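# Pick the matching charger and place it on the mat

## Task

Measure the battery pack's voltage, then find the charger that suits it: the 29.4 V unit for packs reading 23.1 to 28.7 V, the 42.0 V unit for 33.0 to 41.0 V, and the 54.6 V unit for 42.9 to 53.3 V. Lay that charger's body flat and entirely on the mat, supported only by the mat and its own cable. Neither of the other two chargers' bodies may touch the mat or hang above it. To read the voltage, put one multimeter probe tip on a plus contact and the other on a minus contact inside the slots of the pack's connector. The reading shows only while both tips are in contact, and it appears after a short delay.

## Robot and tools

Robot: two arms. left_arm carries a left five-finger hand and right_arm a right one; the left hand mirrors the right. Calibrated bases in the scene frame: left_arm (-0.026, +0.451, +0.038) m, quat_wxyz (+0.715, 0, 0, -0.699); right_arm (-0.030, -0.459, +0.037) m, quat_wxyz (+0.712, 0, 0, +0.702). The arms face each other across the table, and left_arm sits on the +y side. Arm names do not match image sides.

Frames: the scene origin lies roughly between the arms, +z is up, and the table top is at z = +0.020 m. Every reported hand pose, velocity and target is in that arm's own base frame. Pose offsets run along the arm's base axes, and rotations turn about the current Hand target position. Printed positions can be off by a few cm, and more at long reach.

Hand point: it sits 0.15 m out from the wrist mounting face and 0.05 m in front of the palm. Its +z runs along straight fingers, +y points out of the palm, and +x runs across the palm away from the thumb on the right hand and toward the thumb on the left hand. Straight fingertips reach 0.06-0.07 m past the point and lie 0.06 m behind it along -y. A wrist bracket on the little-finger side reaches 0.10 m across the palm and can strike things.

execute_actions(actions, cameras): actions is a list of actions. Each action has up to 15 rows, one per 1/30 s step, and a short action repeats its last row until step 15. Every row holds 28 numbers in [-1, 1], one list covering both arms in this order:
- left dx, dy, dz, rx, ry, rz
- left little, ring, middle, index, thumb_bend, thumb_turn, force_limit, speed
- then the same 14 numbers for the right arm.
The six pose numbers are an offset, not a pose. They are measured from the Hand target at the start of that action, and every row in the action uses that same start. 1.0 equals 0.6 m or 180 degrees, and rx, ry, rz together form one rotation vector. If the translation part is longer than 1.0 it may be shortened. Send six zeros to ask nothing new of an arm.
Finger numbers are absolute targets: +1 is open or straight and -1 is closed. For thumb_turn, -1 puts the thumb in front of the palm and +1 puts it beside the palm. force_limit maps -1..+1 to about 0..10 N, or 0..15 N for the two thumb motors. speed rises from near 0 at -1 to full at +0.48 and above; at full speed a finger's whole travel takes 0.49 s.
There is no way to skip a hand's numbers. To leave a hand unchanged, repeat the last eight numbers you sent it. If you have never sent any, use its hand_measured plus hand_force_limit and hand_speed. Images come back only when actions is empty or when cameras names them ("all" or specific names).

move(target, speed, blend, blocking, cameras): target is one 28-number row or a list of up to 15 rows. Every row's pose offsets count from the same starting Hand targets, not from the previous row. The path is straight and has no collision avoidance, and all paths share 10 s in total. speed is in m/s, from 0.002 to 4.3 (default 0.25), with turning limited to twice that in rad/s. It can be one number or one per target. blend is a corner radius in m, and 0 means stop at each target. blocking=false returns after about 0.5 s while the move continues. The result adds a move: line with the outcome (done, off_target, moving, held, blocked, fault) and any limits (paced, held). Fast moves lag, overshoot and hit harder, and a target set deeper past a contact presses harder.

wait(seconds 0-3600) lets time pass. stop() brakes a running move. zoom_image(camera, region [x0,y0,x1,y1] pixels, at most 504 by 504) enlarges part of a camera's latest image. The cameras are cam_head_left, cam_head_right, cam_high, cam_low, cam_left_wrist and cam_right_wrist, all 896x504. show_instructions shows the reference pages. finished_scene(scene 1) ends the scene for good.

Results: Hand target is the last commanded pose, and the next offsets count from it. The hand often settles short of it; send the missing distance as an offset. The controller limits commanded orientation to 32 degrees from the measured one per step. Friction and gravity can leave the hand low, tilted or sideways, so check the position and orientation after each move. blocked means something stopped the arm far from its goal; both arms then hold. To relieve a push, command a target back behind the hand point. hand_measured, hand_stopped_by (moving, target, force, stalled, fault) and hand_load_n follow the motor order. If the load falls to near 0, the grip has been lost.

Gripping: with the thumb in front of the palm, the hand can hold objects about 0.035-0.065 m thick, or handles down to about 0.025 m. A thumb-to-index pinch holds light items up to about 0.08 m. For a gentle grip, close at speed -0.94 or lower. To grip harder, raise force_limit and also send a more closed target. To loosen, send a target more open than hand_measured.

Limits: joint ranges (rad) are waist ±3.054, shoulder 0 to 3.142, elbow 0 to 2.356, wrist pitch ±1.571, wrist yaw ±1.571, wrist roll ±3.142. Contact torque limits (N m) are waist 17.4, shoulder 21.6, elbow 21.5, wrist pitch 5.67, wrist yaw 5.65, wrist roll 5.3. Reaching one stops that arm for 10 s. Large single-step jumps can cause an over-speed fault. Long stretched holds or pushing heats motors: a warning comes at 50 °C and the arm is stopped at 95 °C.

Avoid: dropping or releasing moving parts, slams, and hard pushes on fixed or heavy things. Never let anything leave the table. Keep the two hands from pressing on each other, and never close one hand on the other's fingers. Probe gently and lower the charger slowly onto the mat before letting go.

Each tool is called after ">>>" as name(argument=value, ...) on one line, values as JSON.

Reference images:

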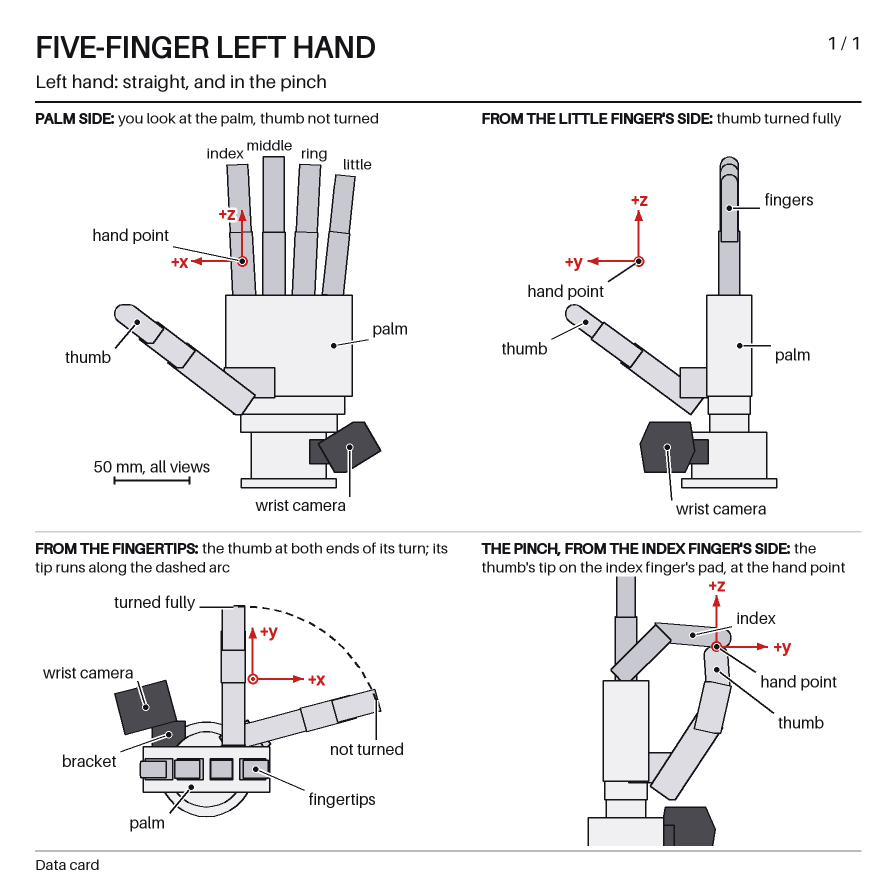

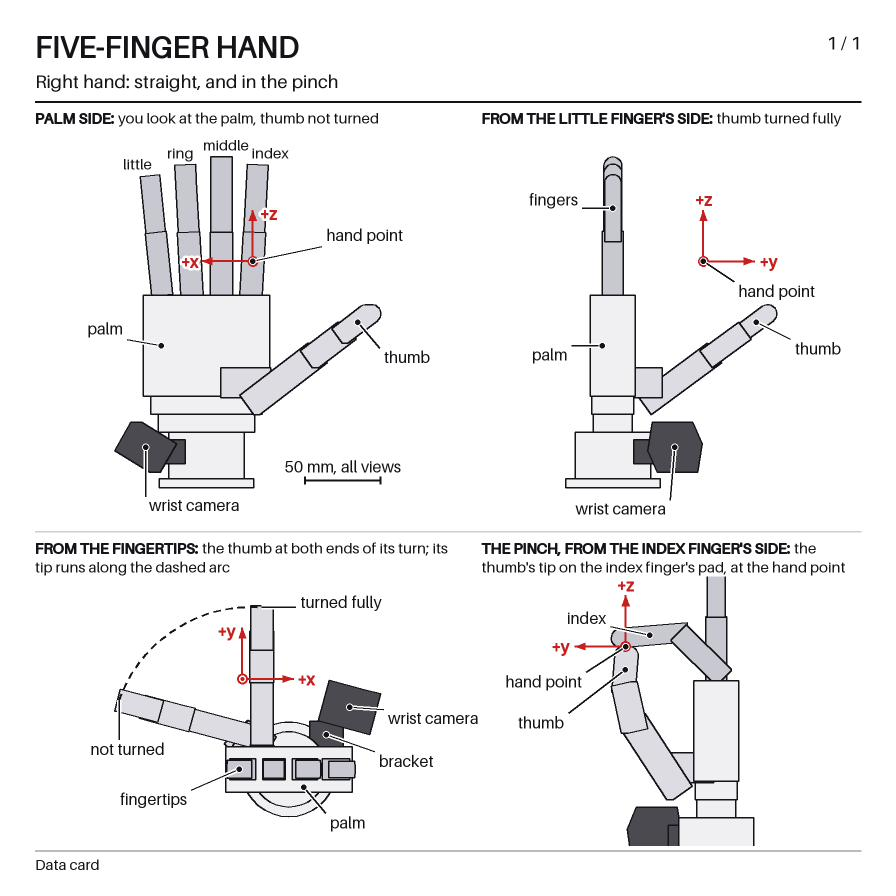

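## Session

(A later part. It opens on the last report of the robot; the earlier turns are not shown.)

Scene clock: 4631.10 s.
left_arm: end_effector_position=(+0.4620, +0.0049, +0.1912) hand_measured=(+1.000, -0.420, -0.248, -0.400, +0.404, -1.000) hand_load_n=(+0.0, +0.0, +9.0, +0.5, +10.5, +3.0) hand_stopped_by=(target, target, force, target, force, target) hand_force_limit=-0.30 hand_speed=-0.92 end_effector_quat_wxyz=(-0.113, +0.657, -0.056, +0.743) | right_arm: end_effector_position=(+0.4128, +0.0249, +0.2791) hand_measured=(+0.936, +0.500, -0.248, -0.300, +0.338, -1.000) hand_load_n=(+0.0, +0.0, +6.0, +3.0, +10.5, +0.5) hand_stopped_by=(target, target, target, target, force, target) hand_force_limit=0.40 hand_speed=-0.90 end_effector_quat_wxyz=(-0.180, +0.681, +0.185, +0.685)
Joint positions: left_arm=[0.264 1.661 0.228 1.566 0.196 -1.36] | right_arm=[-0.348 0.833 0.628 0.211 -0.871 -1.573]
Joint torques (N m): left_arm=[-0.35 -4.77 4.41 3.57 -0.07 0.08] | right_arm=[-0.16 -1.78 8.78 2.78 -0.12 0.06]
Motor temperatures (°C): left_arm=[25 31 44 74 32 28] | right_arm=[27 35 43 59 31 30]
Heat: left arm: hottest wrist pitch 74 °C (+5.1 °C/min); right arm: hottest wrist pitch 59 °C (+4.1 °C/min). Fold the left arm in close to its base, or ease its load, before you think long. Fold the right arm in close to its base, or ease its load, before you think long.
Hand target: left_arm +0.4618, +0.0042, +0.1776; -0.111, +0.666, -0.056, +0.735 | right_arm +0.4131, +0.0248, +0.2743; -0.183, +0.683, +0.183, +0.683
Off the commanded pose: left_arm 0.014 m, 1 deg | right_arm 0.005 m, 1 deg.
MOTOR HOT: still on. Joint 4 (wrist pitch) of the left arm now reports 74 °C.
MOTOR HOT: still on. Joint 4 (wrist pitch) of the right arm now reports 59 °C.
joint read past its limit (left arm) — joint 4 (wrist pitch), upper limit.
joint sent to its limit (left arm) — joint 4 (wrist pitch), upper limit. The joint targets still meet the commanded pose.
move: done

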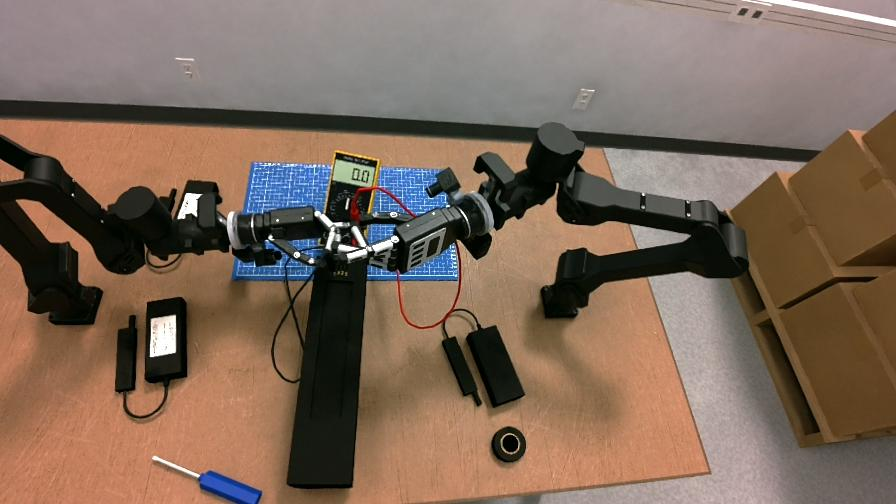

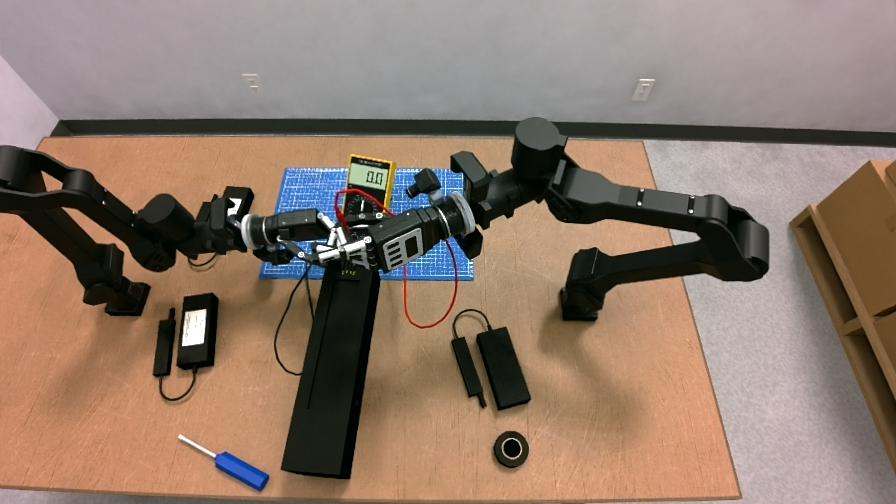

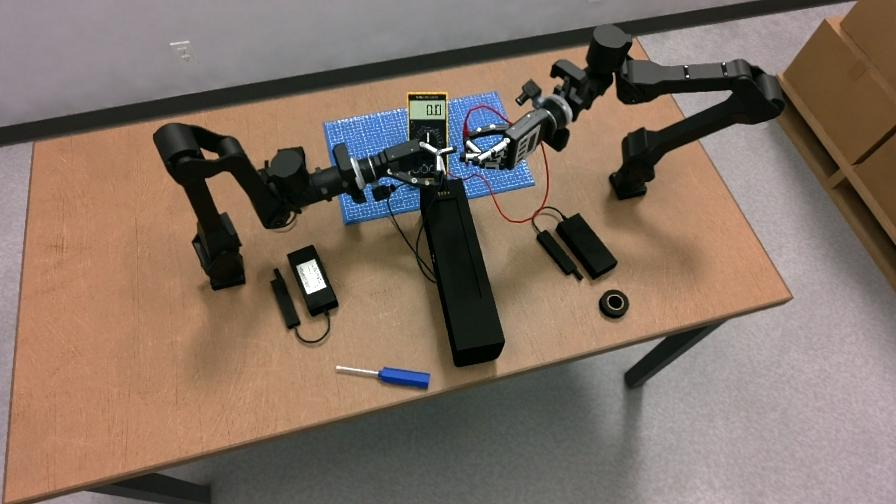

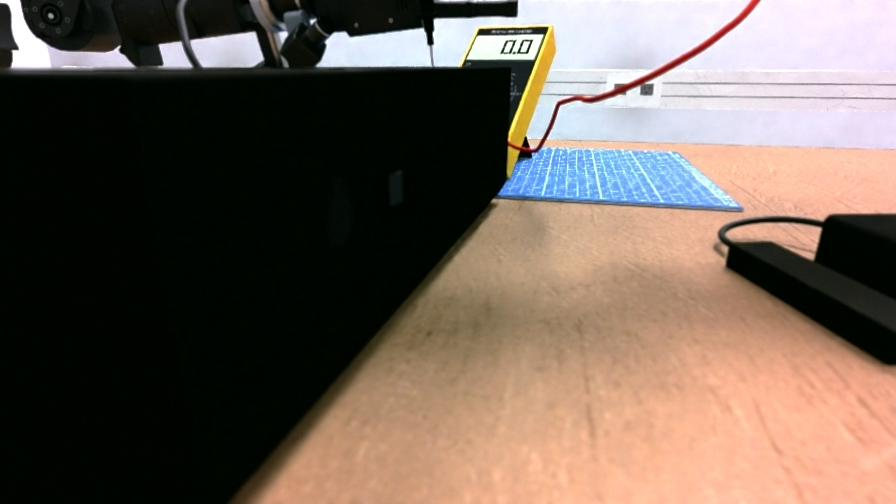

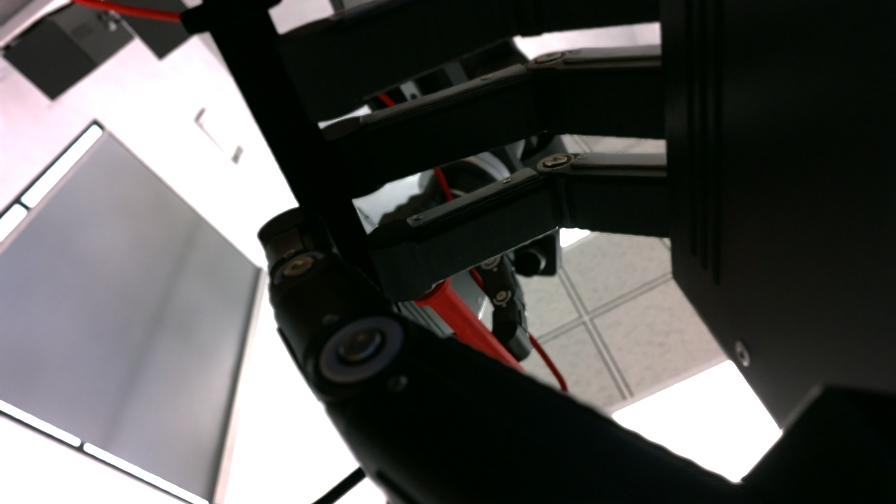

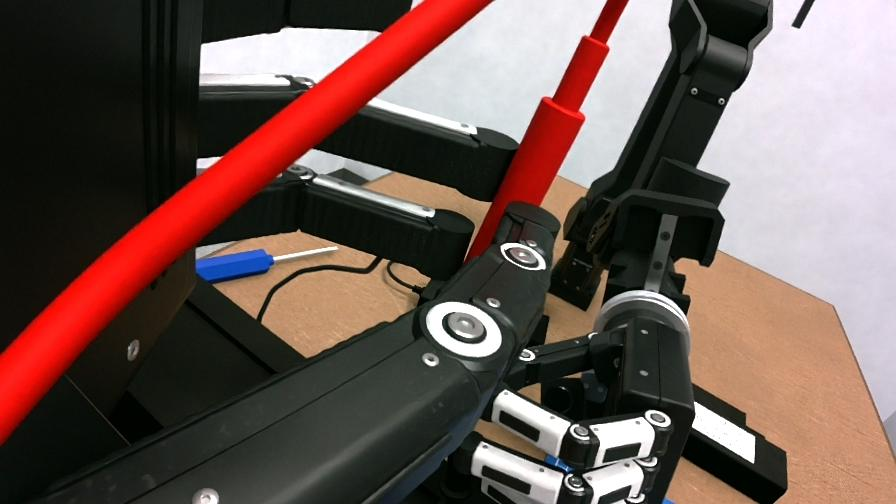

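>>> execute_actions(actions=[])

Scene clock: 4644.00 s.
left_arm: end_effector_position=(+0.4620, +0.0049, +0.1912) hand_measured=(+1.000, -0.420, -0.248, -0.400, +0.404, -1.000) hand_load_n=(+0.0, +0.0, +8.5, +0.0, +11.0, +3.0) hand_stopped_by=(target, target, force, target, force, target) hand_force_limit=-0.30 hand_speed=-0.92 end_effector_quat_wxyz=(-0.113, +0.657, -0.056, +0.743) | right_arm: end_effector_position=(+0.4129, +0.0249, +0.2792) hand_measured=(+0.936, +0.500, -0.248, -0.300, +0.338, -1.000) hand_load_n=(-0.5, +0.0, +6.0, +2.5, +10.5, +0.0) hand_stopped_by=(target, target, target, target, force, target) hand_force_limit=0.40 hand_speed=-0.90 end_effector_quat_wxyz=(-0.180, +0.681, +0.185, +0.685)
Joint positions: left_arm=[0.264 1.661 0.228 1.566 0.196 -1.36] | right_arm=[-0.348 0.833 0.628 0.212 -0.871 -1.573]
Joint velocities: within noise
Joint torques (N m): left_arm=[-0.23 -4.79 4.33 3.57 -0.1 0.07] | right_arm=[-0.22 -1.81 8.79 2.78 -0.13 0.06]
Motor temperatures (°C): left_arm=[25 31 44 74 32 28] | right_arm=[27 34 45 62 31 30]
Heat: left arm: hottest wrist pitch 74 °C (+2.0 °C/min); right arm: hottest wrist pitch 62 °C (+7.0 °C/min). Fold the left arm in close to its base, or ease its load, before you think long. Fold the right arm in close to its base, or ease its load, before you think long.
Hand target: left_arm +0.4618, +0.0042, +0.1776; -0.111, +0.666, -0.056, +0.735 | right_arm +0.4131, +0.0247, +0.2743; -0.183, +0.683, +0.183, +0.683
Off the commanded pose: left_arm 0.014 m, 1 deg | right_arm 0.005 m, 1 deg.
MOTOR HOT: still on. Joint 4 (wrist pitch) of the left arm now reports 74 °C.
MOTOR HOT: still on. Joint 4 (wrist pitch) of the right arm now reports 62 °C.
joint read past its limit (left arm) — joint 4 (wrist pitch), upper limit.

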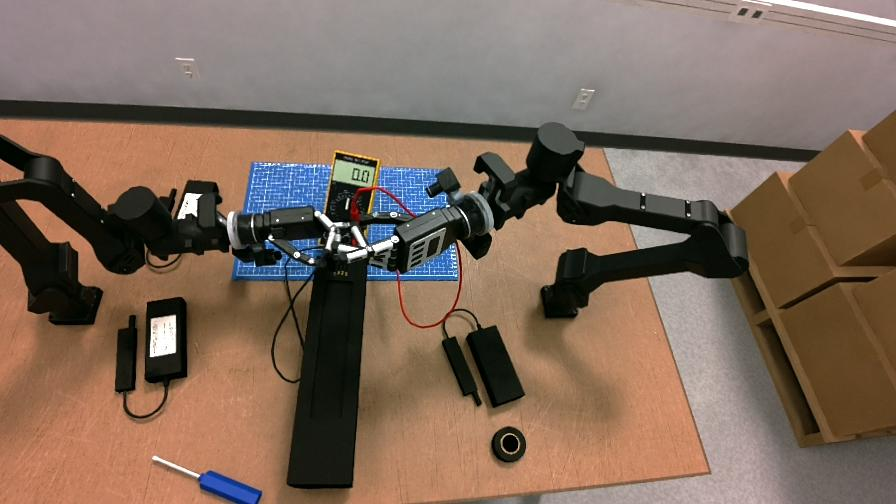

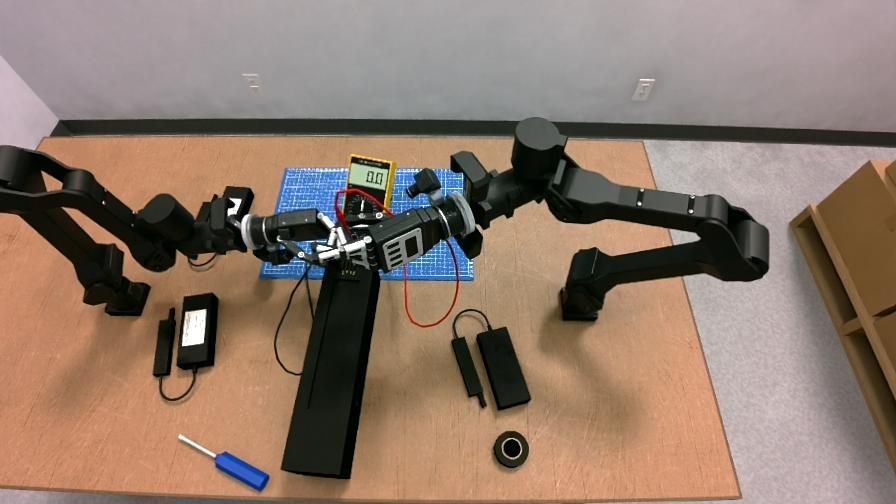

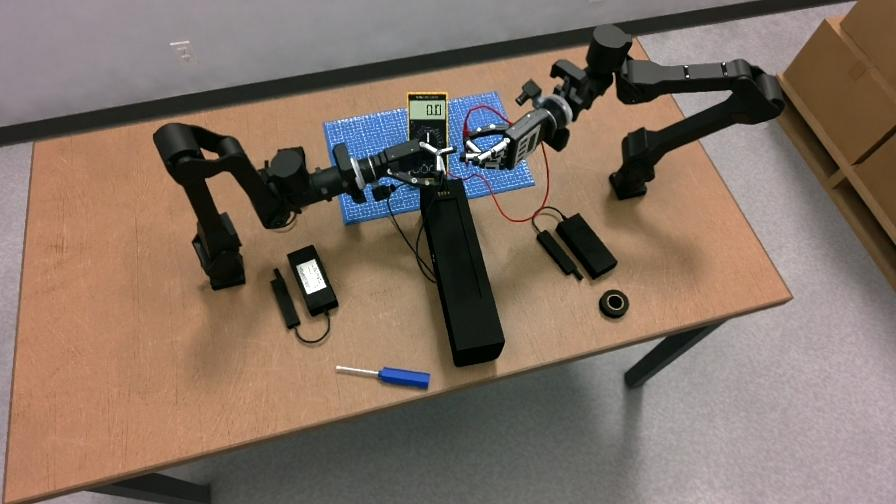

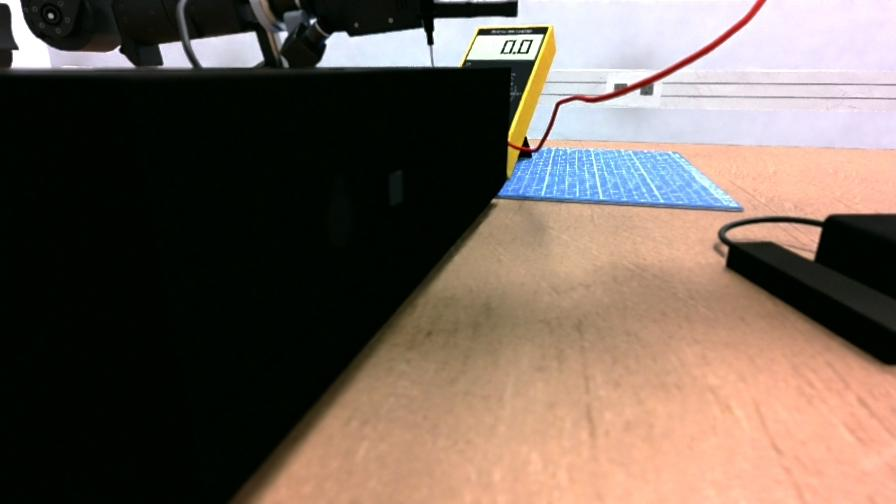

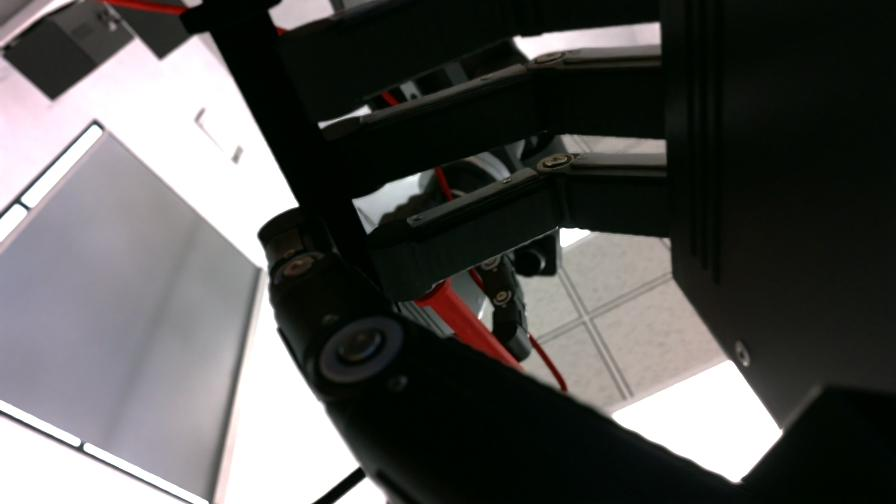

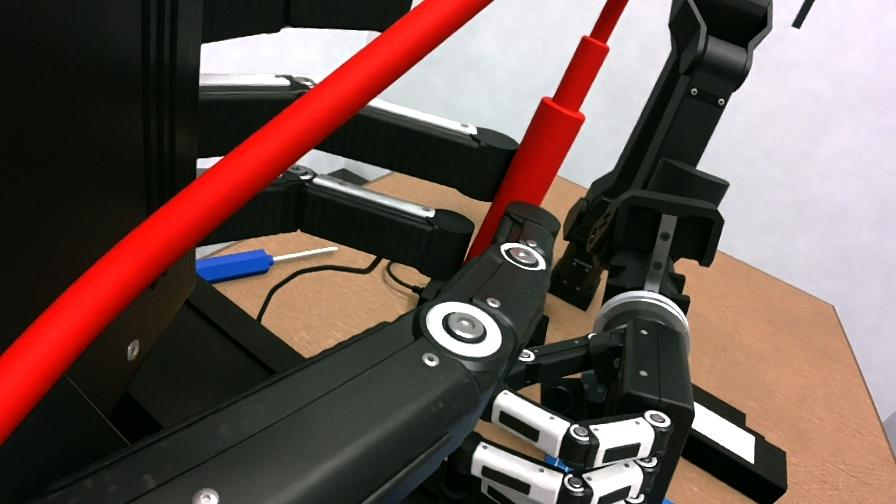

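>>> zoom_image(camera="cam_head_left", region=[290, 190, 410, 290])

>>> zoom_image(camera="cam_high", region=[400, 110, 520, 210])

Scaled by 4.200 from the camera's image (finer frame: 1280x720).

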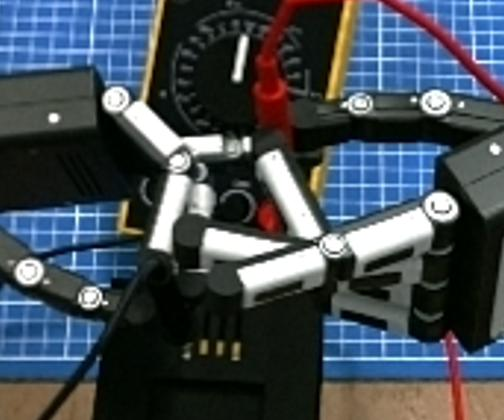

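Scaled by 4.200 from the camera's image (finer frame: 1280x720).

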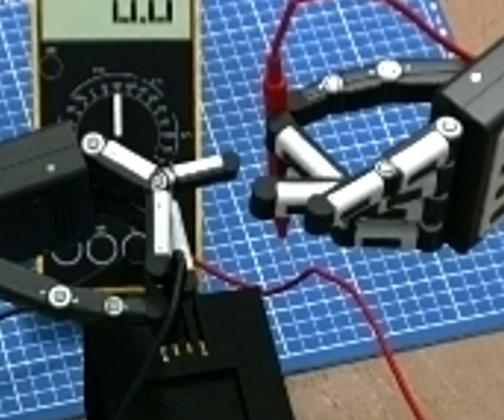

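>>> move(target=[0,0,0,0,0,0,1,-0.42,-0.25,-0.40,0.31,-1,-0.3,-0.92, 0,0,-0.058,0,0,0,1,0.5,-0.25,-0.3,0.31,-1,0.4,-0.9], speed=0.06, cameras=["cam_high", "cam_low", "cam_head_left"])

>>> zoom_image(camera="cam_high", region=[400, 110, 520, 210])

>>> zoom_image(camera="cam_low", region=[380, 0, 520, 100])

Scene clock: 4652.00 s.
left_arm: end_effector_position=(+0.4620, +0.0049, +0.1912) hand_measured=(+1.000, -0.420, -0.248, -0.400, +0.404, -1.000) hand_load_n=(+0.0, +0.0, +9.0, +0.0, +10.5, +3.0) hand_stopped_by=(target, target, force, target, force, target) hand_force_limit=-0.30 hand_speed=-0.92 end_effector_quat_wxyz=(-0.113, +0.657, -0.056, +0.743) | right_arm: end_effector_position=(+0.4135, +0.0247, +0.2449) hand_measured=(+0.936, +0.500, -0.248, -0.300, +0.338, -1.000) hand_load_n=(+0.0, +0.0, +6.0, +2.5, +10.5, +0.0) hand_stopped_by=(target, target, target, target, force, target) hand_force_limit=0.40 hand_speed=-0.90 end_effector_quat_wxyz=(-0.180, +0.681, +0.185, +0.686)
Joint positions: left_arm=[0.264 1.661 0.228 1.566 0.196 -1.36] | right_arm=[-0.348 0.843 0.494 0.356 -0.871 -1.573]
Joint torques (N m): left_arm=[0 -4.88 4.36 3.57 -0.08 0.07] | right_arm=[-0.19 -1.9 8.57 2.75 -0.12 0.06]
Motor temperatures (°C): left_arm=[25 31 44 74 32 28] | right_arm=[27 34 45 64 31 30]
Heat: left arm: hottest wrist pitch 74 °C (+2.0 °C/min); right arm: hottest wrist pitch 64 °C (+9.0 °C/min). Fold the left arm in close to its base, or ease its load, before you think long. Fold the right arm in close to its base, or ease its load, before you think long.
Hand target: left_arm +0.4618, +0.0042, +0.1776; -0.111, +0.666, -0.056, +0.735 | right_arm +0.4131, +0.0247, +0.2394; -0.183, +0.683, +0.183, +0.683
Off the commanded pose: left_arm 0.014 m, 1 deg | right_arm 0.005 m, 1 deg.
MOTOR HOT: still on. Joint 4 (wrist pitch) of the left arm now reports 74 °C.
MOTOR HOT: still on. Joint 4 (wrist pitch) of the right arm now reports 64 °C.
joint read past its limit (left arm) — joint 4 (wrist pitch), upper limit.
joint sent to its limit (left arm) — joint 4 (wrist pitch), upper limit. The joint targets still meet the commanded pose.
move: done
Images, in order (width x height): cam_head_left 896x504, cam_high 896x504, cam_low 896x504.

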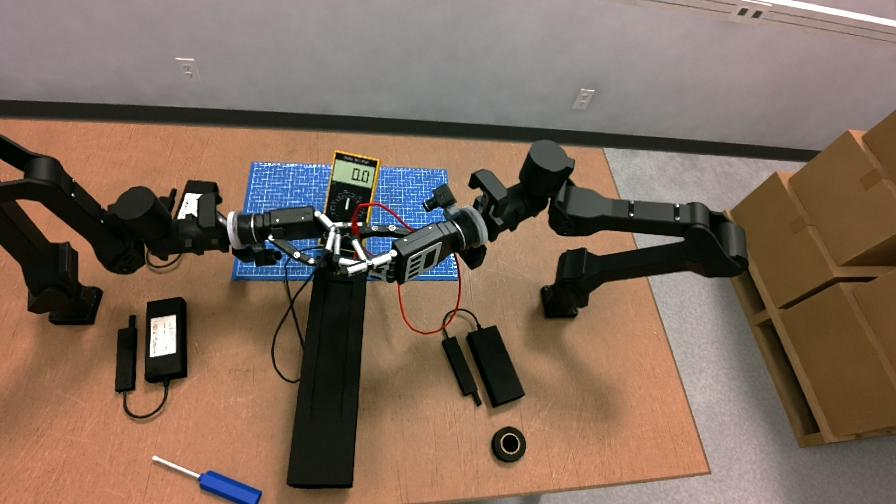

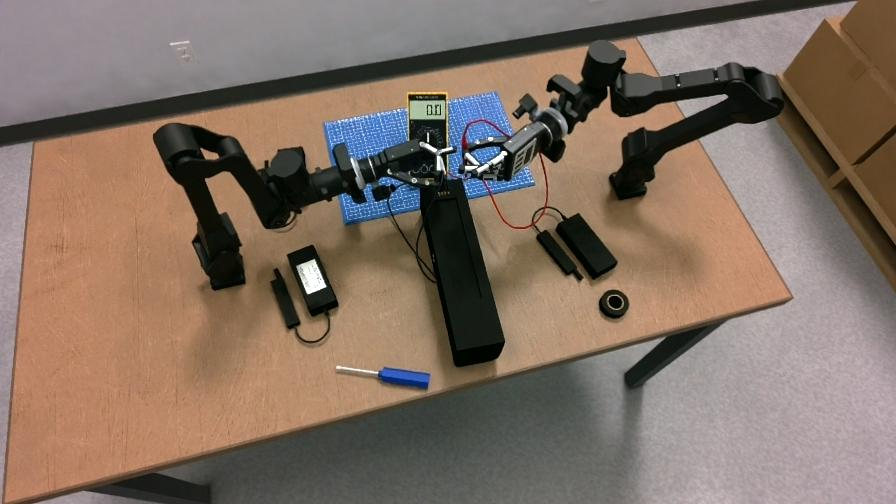

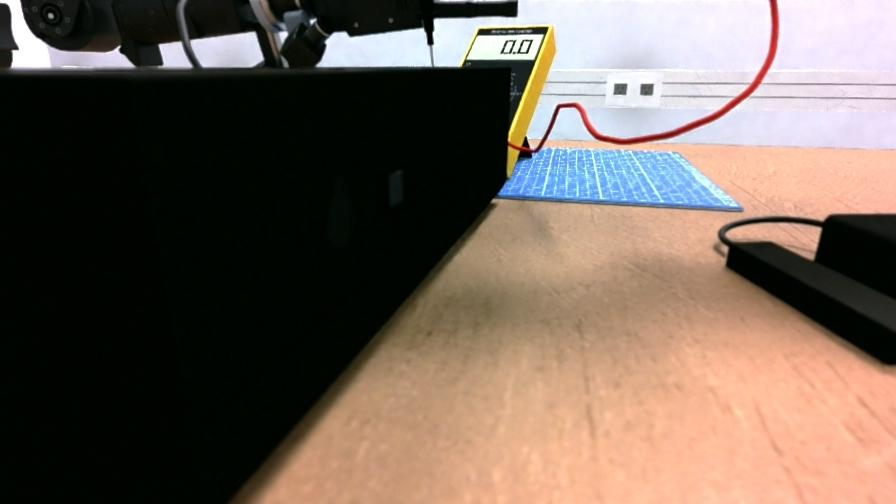

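Scaled by 4.200 from the camera's image (finer frame: 1280x720).

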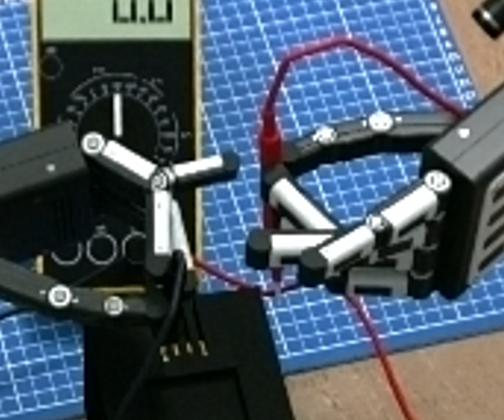

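Scaled by 3.600 from the camera's image (finer frame: 1280x720).

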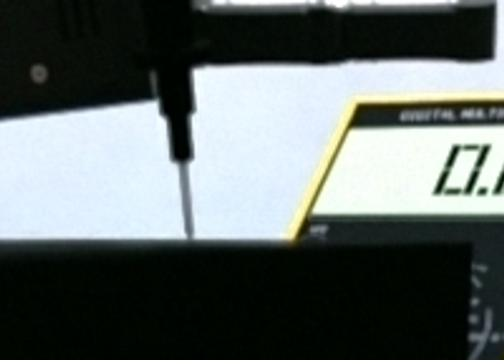

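>>> zoom_image(camera="cam_head_left", region=[300, 200, 400, 290])

>>> zoom_image(camera="cam_high", region=[430, 130, 500, 200])

Scaled by 5.040 from the camera's image (finer frame: 1280x720).

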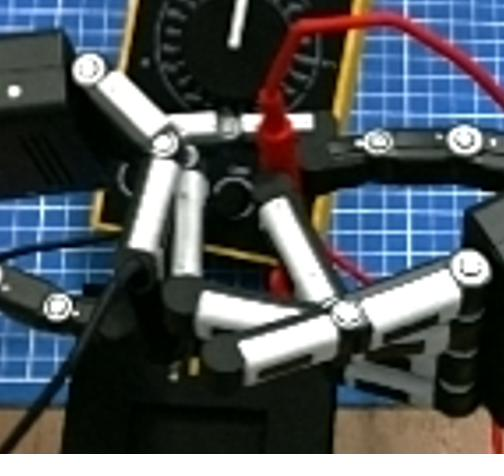

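Scaled by 7.200 from the camera's image (finer frame: 1280x720).

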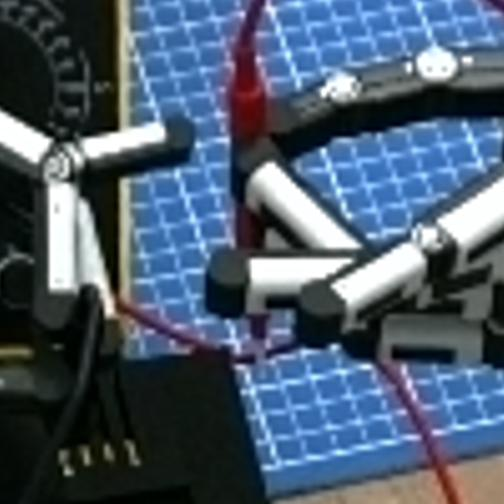

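>>> move(target=[0,0,0,0,0,0,1,-0.42,-0.25,-0.40,0.31,-1,-0.3,-0.92, 0.02,-0.0583,0,0,0,0,1,0.5,-0.25,-0.3,0.31,-1,0.4,-0.9], speed=0.06, cameras=["cam_high", "cam_low", "cam_head_left"])

>>> zoom_image(camera="cam_high", region=[430, 130, 500, 200])

>>> zoom_image(camera="cam_low", region=[400, 0, 540, 80])

>>> zoom_image(camera="cam_head_left", region=[300, 200, 400, 290])

Scene clock: 4718.47 s.
left_arm: end_effector_position=(+0.4620, +0.0049, +0.1912) hand_measured=(+1.000, -0.420, -0.248, -0.400, +0.404, -1.000) hand_load_n=(+0.0, +0.0, +8.5, +0.0, +11.0, +3.0) hand_stopped_by=(target, target, force, target, force, target) hand_force_limit=-0.30 hand_speed=-0.92 end_effector_quat_wxyz=(-0.113, +0.657, -0.056, +0.743) | right_arm: end_effector_position=(+0.4229, -0.0089, +0.2284) hand_measured=(+0.936, +0.500, -0.248, -0.300, +0.338, -1.000) hand_load_n=(+0.0, +0.0, +6.5, +0.0, +7.5, +1.0) hand_stopped_by=(target, target, target, target, force, target) hand_force_limit=0.40 hand_speed=-0.90 end_effector_quat_wxyz=(-0.187, +0.689, +0.178, +0.677)
Joint positions: left_arm=[0.264 1.661 0.228 1.566 0.196 -1.36] | right_arm=[-0.501 0.98 0.509 0.447 -1.024 -1.573]
Joint torques (N m): left_arm=[-0.04 -4.93 4.58 3.59 -0.05 -0.01] | right_arm=[-0.18 -2.42 12.36 2.56 -0.18 0.06]
Motor temperatures (°C): left_arm=[25 31 43 75 32 28] | right_arm=[27 32 44 84 30 30]
Heat: left arm: hottest wrist pitch 75 °C (+1.0 °C/min); right arm: hottest wrist pitch 84 °C (+14.1 °C/min). Fold the left arm in close to its base, or ease its load, before you think long. Fold the right arm in close to its base, or ease its load, before you think long.
Hand target: left_arm +0.4618, +0.0042, +0.1776; -0.111, +0.666, -0.056, +0.735 | right_arm +0.4251, -0.0102, +0.2395; -0.183, +0.683, +0.183, +0.683
Off the commanded pose: left_arm 0.014 m, 1 deg | right_arm 0.011 m, 1 deg.
MOTOR HOT: still on. Joint 4 (wrist pitch) of the left arm now reports 75 °C.
MOTOR HOT: still on. Joint 4 (wrist pitch) of the right arm now reports 84 °C.
joint read past its limit (left arm) — joint 4 (wrist pitch), upper limit.
joint sent to its limit (left arm) — joint 4 (wrist pitch), upper limit. The joint targets still meet the commanded pose.
move: off_target (right_arm)
Images, in order (width x height): cam_head_left 896x504, cam_high 896x504, cam_low 896x504.

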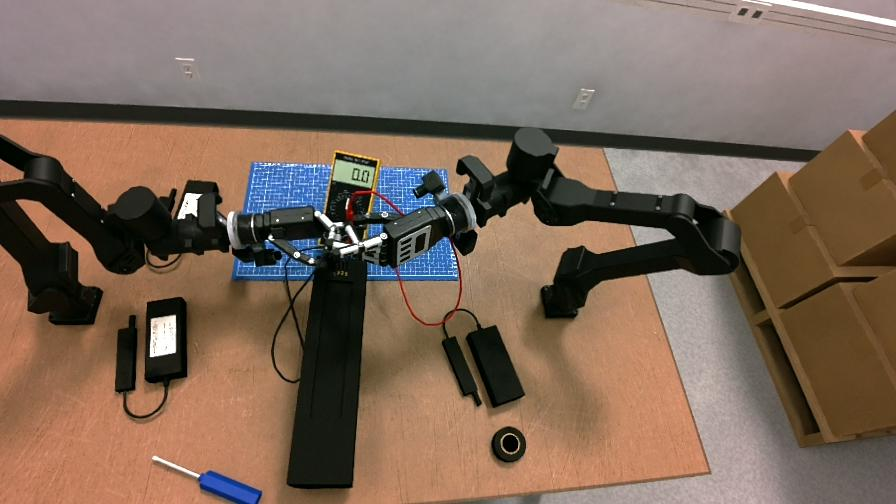

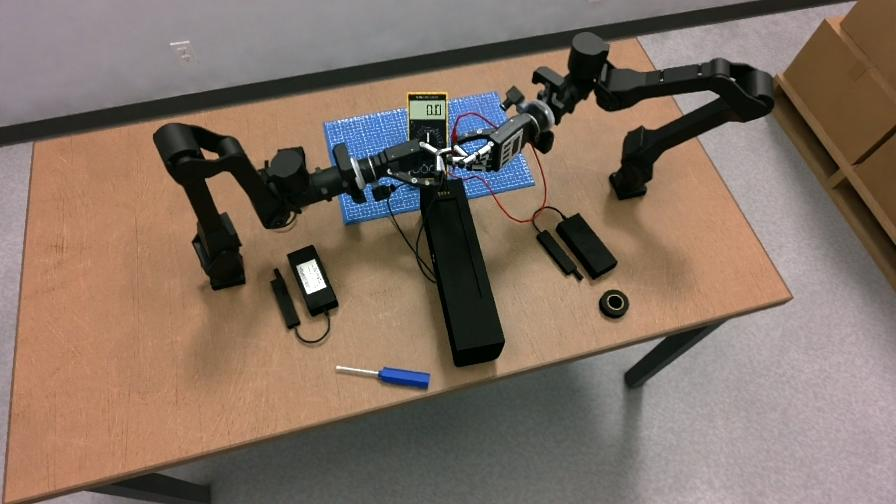

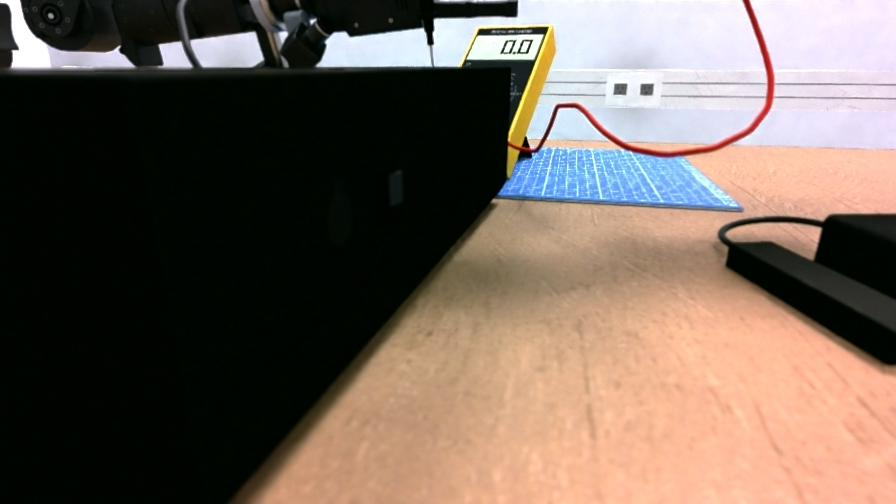

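Scaled by 7.200 from the camera's image (finer frame: 1280x720).

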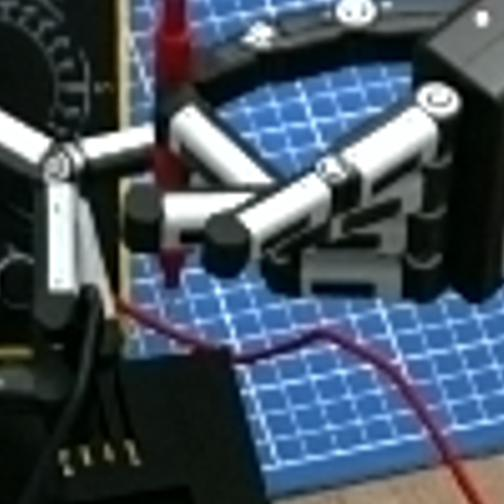

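Scaled by 3.600 from the camera's image (finer frame: 1280x720).

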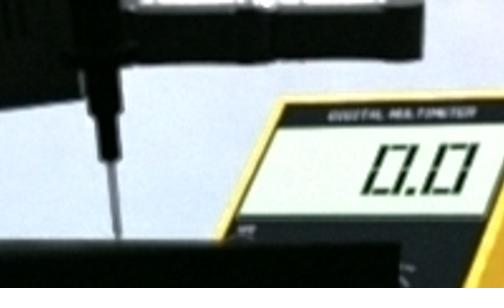

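Scaled by 5.040 from the camera's image (finer frame: 1280x720).

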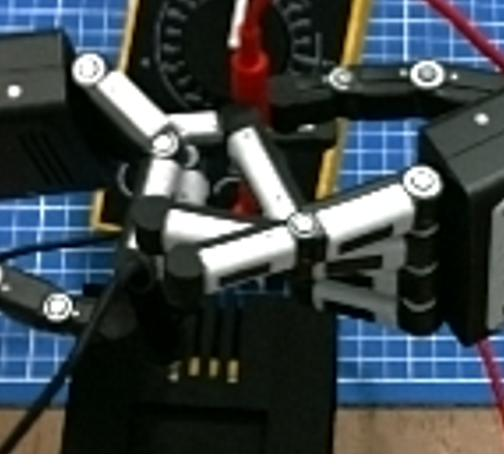

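>>> move(target=[[0,0,0,0,0,0,1,-0.42,-0.25,-0.40,0.31,-1,-0.3,-0.92, -0.03,0.0583,0.1,0,0,0,1,0.5,-0.25,-0.3,0.31,-1,0.4,-0.9],[0,0,0,0,0,0,1,-0.42,-0.25,-0.40,0.31,-1,-0.3,-0.92, -0.1658,0.1668,0.1082,-0.0632,0.3092,-0.1194,1,0.5,-0.25,-0.3,0.31,-1,0.4,-0.9]], speed=0.15, blend=0.02, cameras=["cam_right_wrist"])

Scene clock: 4733.33 s.
left_arm: end_effector_position=(+0.4620, +0.0049, +0.1912) hand_measured=(+1.000, -0.420, -0.248, -0.400, +0.404, -1.000) hand_load_n=(+0.0, +0.0, +9.0, +0.0, +11.0, +3.0) hand_stopped_by=(target, target, force, target, force, target) hand_force_limit=-0.30 hand_speed=-0.92 end_effector_quat_wxyz=(-0.113, +0.657, -0.056, +0.743) | right_arm: end_effector_position=(+0.3278, +0.0913, +0.2991) hand_measured=(+0.936, +0.500, -0.248, -0.300, +0.338, -1.000) hand_load_n=(+0.0, +0.0, +7.0, +0.5, +7.5, +1.0) hand_stopped_by=(target, target, target, target, force, target) hand_force_limit=0.40 hand_speed=-0.90 end_effector_quat_wxyz=(-0.078, +0.931, +0.027, +0.356)
Joint positions: left_arm=[0.264 1.661 0.228 1.566 0.196 -1.36] | right_arm=[0.562 1.533 2.247 -1.565 0.213 -1.147]
Joint torques (N m): left_arm=[-0.27 -4.71 4.58 3.55 -0.09 0.03] | right_arm=[0.33 -5.86 7.14 1.84 0.51 0.09]
Motor temperatures (°C): left_arm=[25 31 42 75 32 28] | right_arm=[27 32 49 81 30 30]
Heat: left arm: hottest wrist pitch 75 °C (+0.0 °C/min); right arm: hottest wrist pitch 81 °C (+4.0 °C/min). Fold the left arm in close to its base, or ease its load, before you think long. Fold the right arm in close to its base, or ease its load, before you think long.
Hand target: left_arm +0.4618, +0.0042, +0.1776; -0.111, +0.666, -0.056, +0.735 | right_arm +0.3256, +0.0898, +0.3045; -0.056, +0.956, +0.016, +0.288
Off the commanded pose: left_arm 0.014 m, 1 deg | right_arm 0.006 m, 9 deg.
MOTOR HOT: still on. Joint 4 (wrist pitch) of the left arm now reports 75 °C.
MOTOR HOT: still on. Joint 4 (wrist pitch) of the right arm now reports 81 °C.
joint read past its limit (left arm) — joint 4 (wrist pitch), upper limit.
joint sent to its limit (left arm) — joint 4 (wrist pitch), upper limit. The joint targets still meet the commanded pose.
joint sent to its limit (right arm) — joint 4 (wrist pitch), lower limit. The joint targets are off in orientation, not in position.
move: off_target (right_arm)

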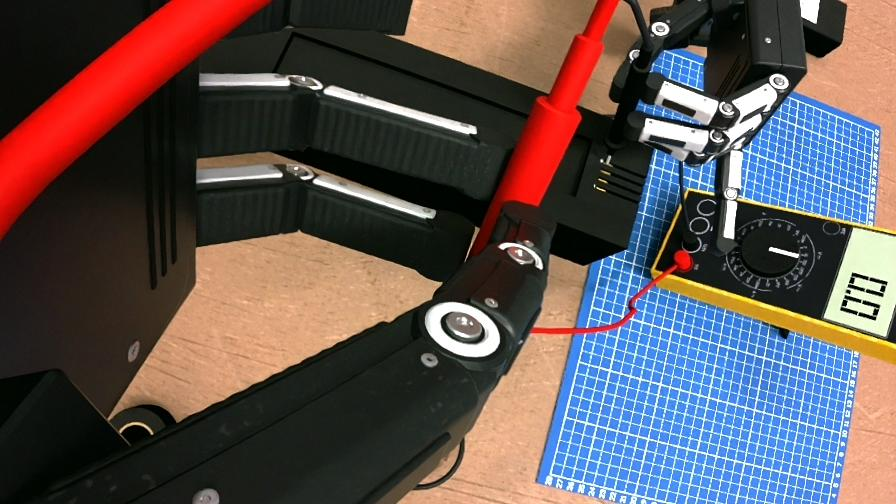

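>>> wait(seconds=60)

Scene clock: 4805.47 s.
left_arm: end_effector_position=(+0.4620, +0.0049, +0.1912) hand_measured=(+1.000, -0.420, -0.248, -0.400, +0.404, -1.000) hand_load_n=(+0.0, +0.0, +8.5, +0.0, +11.0, +3.0) hand_stopped_by=(target, target, force, target, force, target) hand_force_limit=-0.30 hand_speed=-0.92 end_effector_quat_wxyz=(-0.113, +0.657, -0.056, +0.743) | right_arm: end_effector_position=(+0.3277, +0.0914, +0.2991) hand_measured=(+0.936, +0.500, -0.248, -0.300, +0.338, -1.000) hand_load_n=(+0.0, +0.0, +7.0, +0.0, +7.5, +1.0) hand_stopped_by=(target, target, target, target, force, target) hand_force_limit=0.40 hand_speed=-0.90 end_effector_quat_wxyz=(-0.078, +0.931, +0.027, +0.356)
Joint positions: left_arm=[0.264 1.661 0.228 1.566 0.196 -1.36] | right_arm=[0.562 1.533 2.247 -1.565 0.213 -1.147]
Joint torques (N m): left_arm=[-0.19 -4.81 4.48 3.55 -0.09 0.07] | right_arm=[0.3 -5.92 7.13 1.85 0.52 0.09]
Motor temperatures (°C): left_arm=[25 31 42 76 32 28] | right_arm=[27 37 43 62 31 30]
Heat: left arm: hottest wrist pitch 76 °C (+0.0 °C/min); right arm: hottest wrist pitch 62 °C (-11.1 °C/min). Fold the left arm in close to its base, or ease its load, before you think long. Fold the right arm in close to its base, or ease its load, before you think long.
Hand target: left_arm +0.4618, +0.0042, +0.1776; -0.111, +0.666, -0.056, +0.735 | right_arm +0.3256, +0.0899, +0.3045; -0.056, +0.956, +0.016, +0.288
Off the commanded pose: left_arm 0.014 m, 1 deg | right_arm 0.006 m, 9 deg.
MOTOR HOT: still on. Joint 4 (wrist pitch) of the left arm now reports 76 °C.
MOTOR HOT: still on. Joint 4 (wrist pitch) of the right arm now reports 62 °C.
joint read past its limit (left arm) — joint 4 (wrist pitch), upper limit.
wait: 10.00 of 60 s (the remaining seconds did not pass); at rest from the start


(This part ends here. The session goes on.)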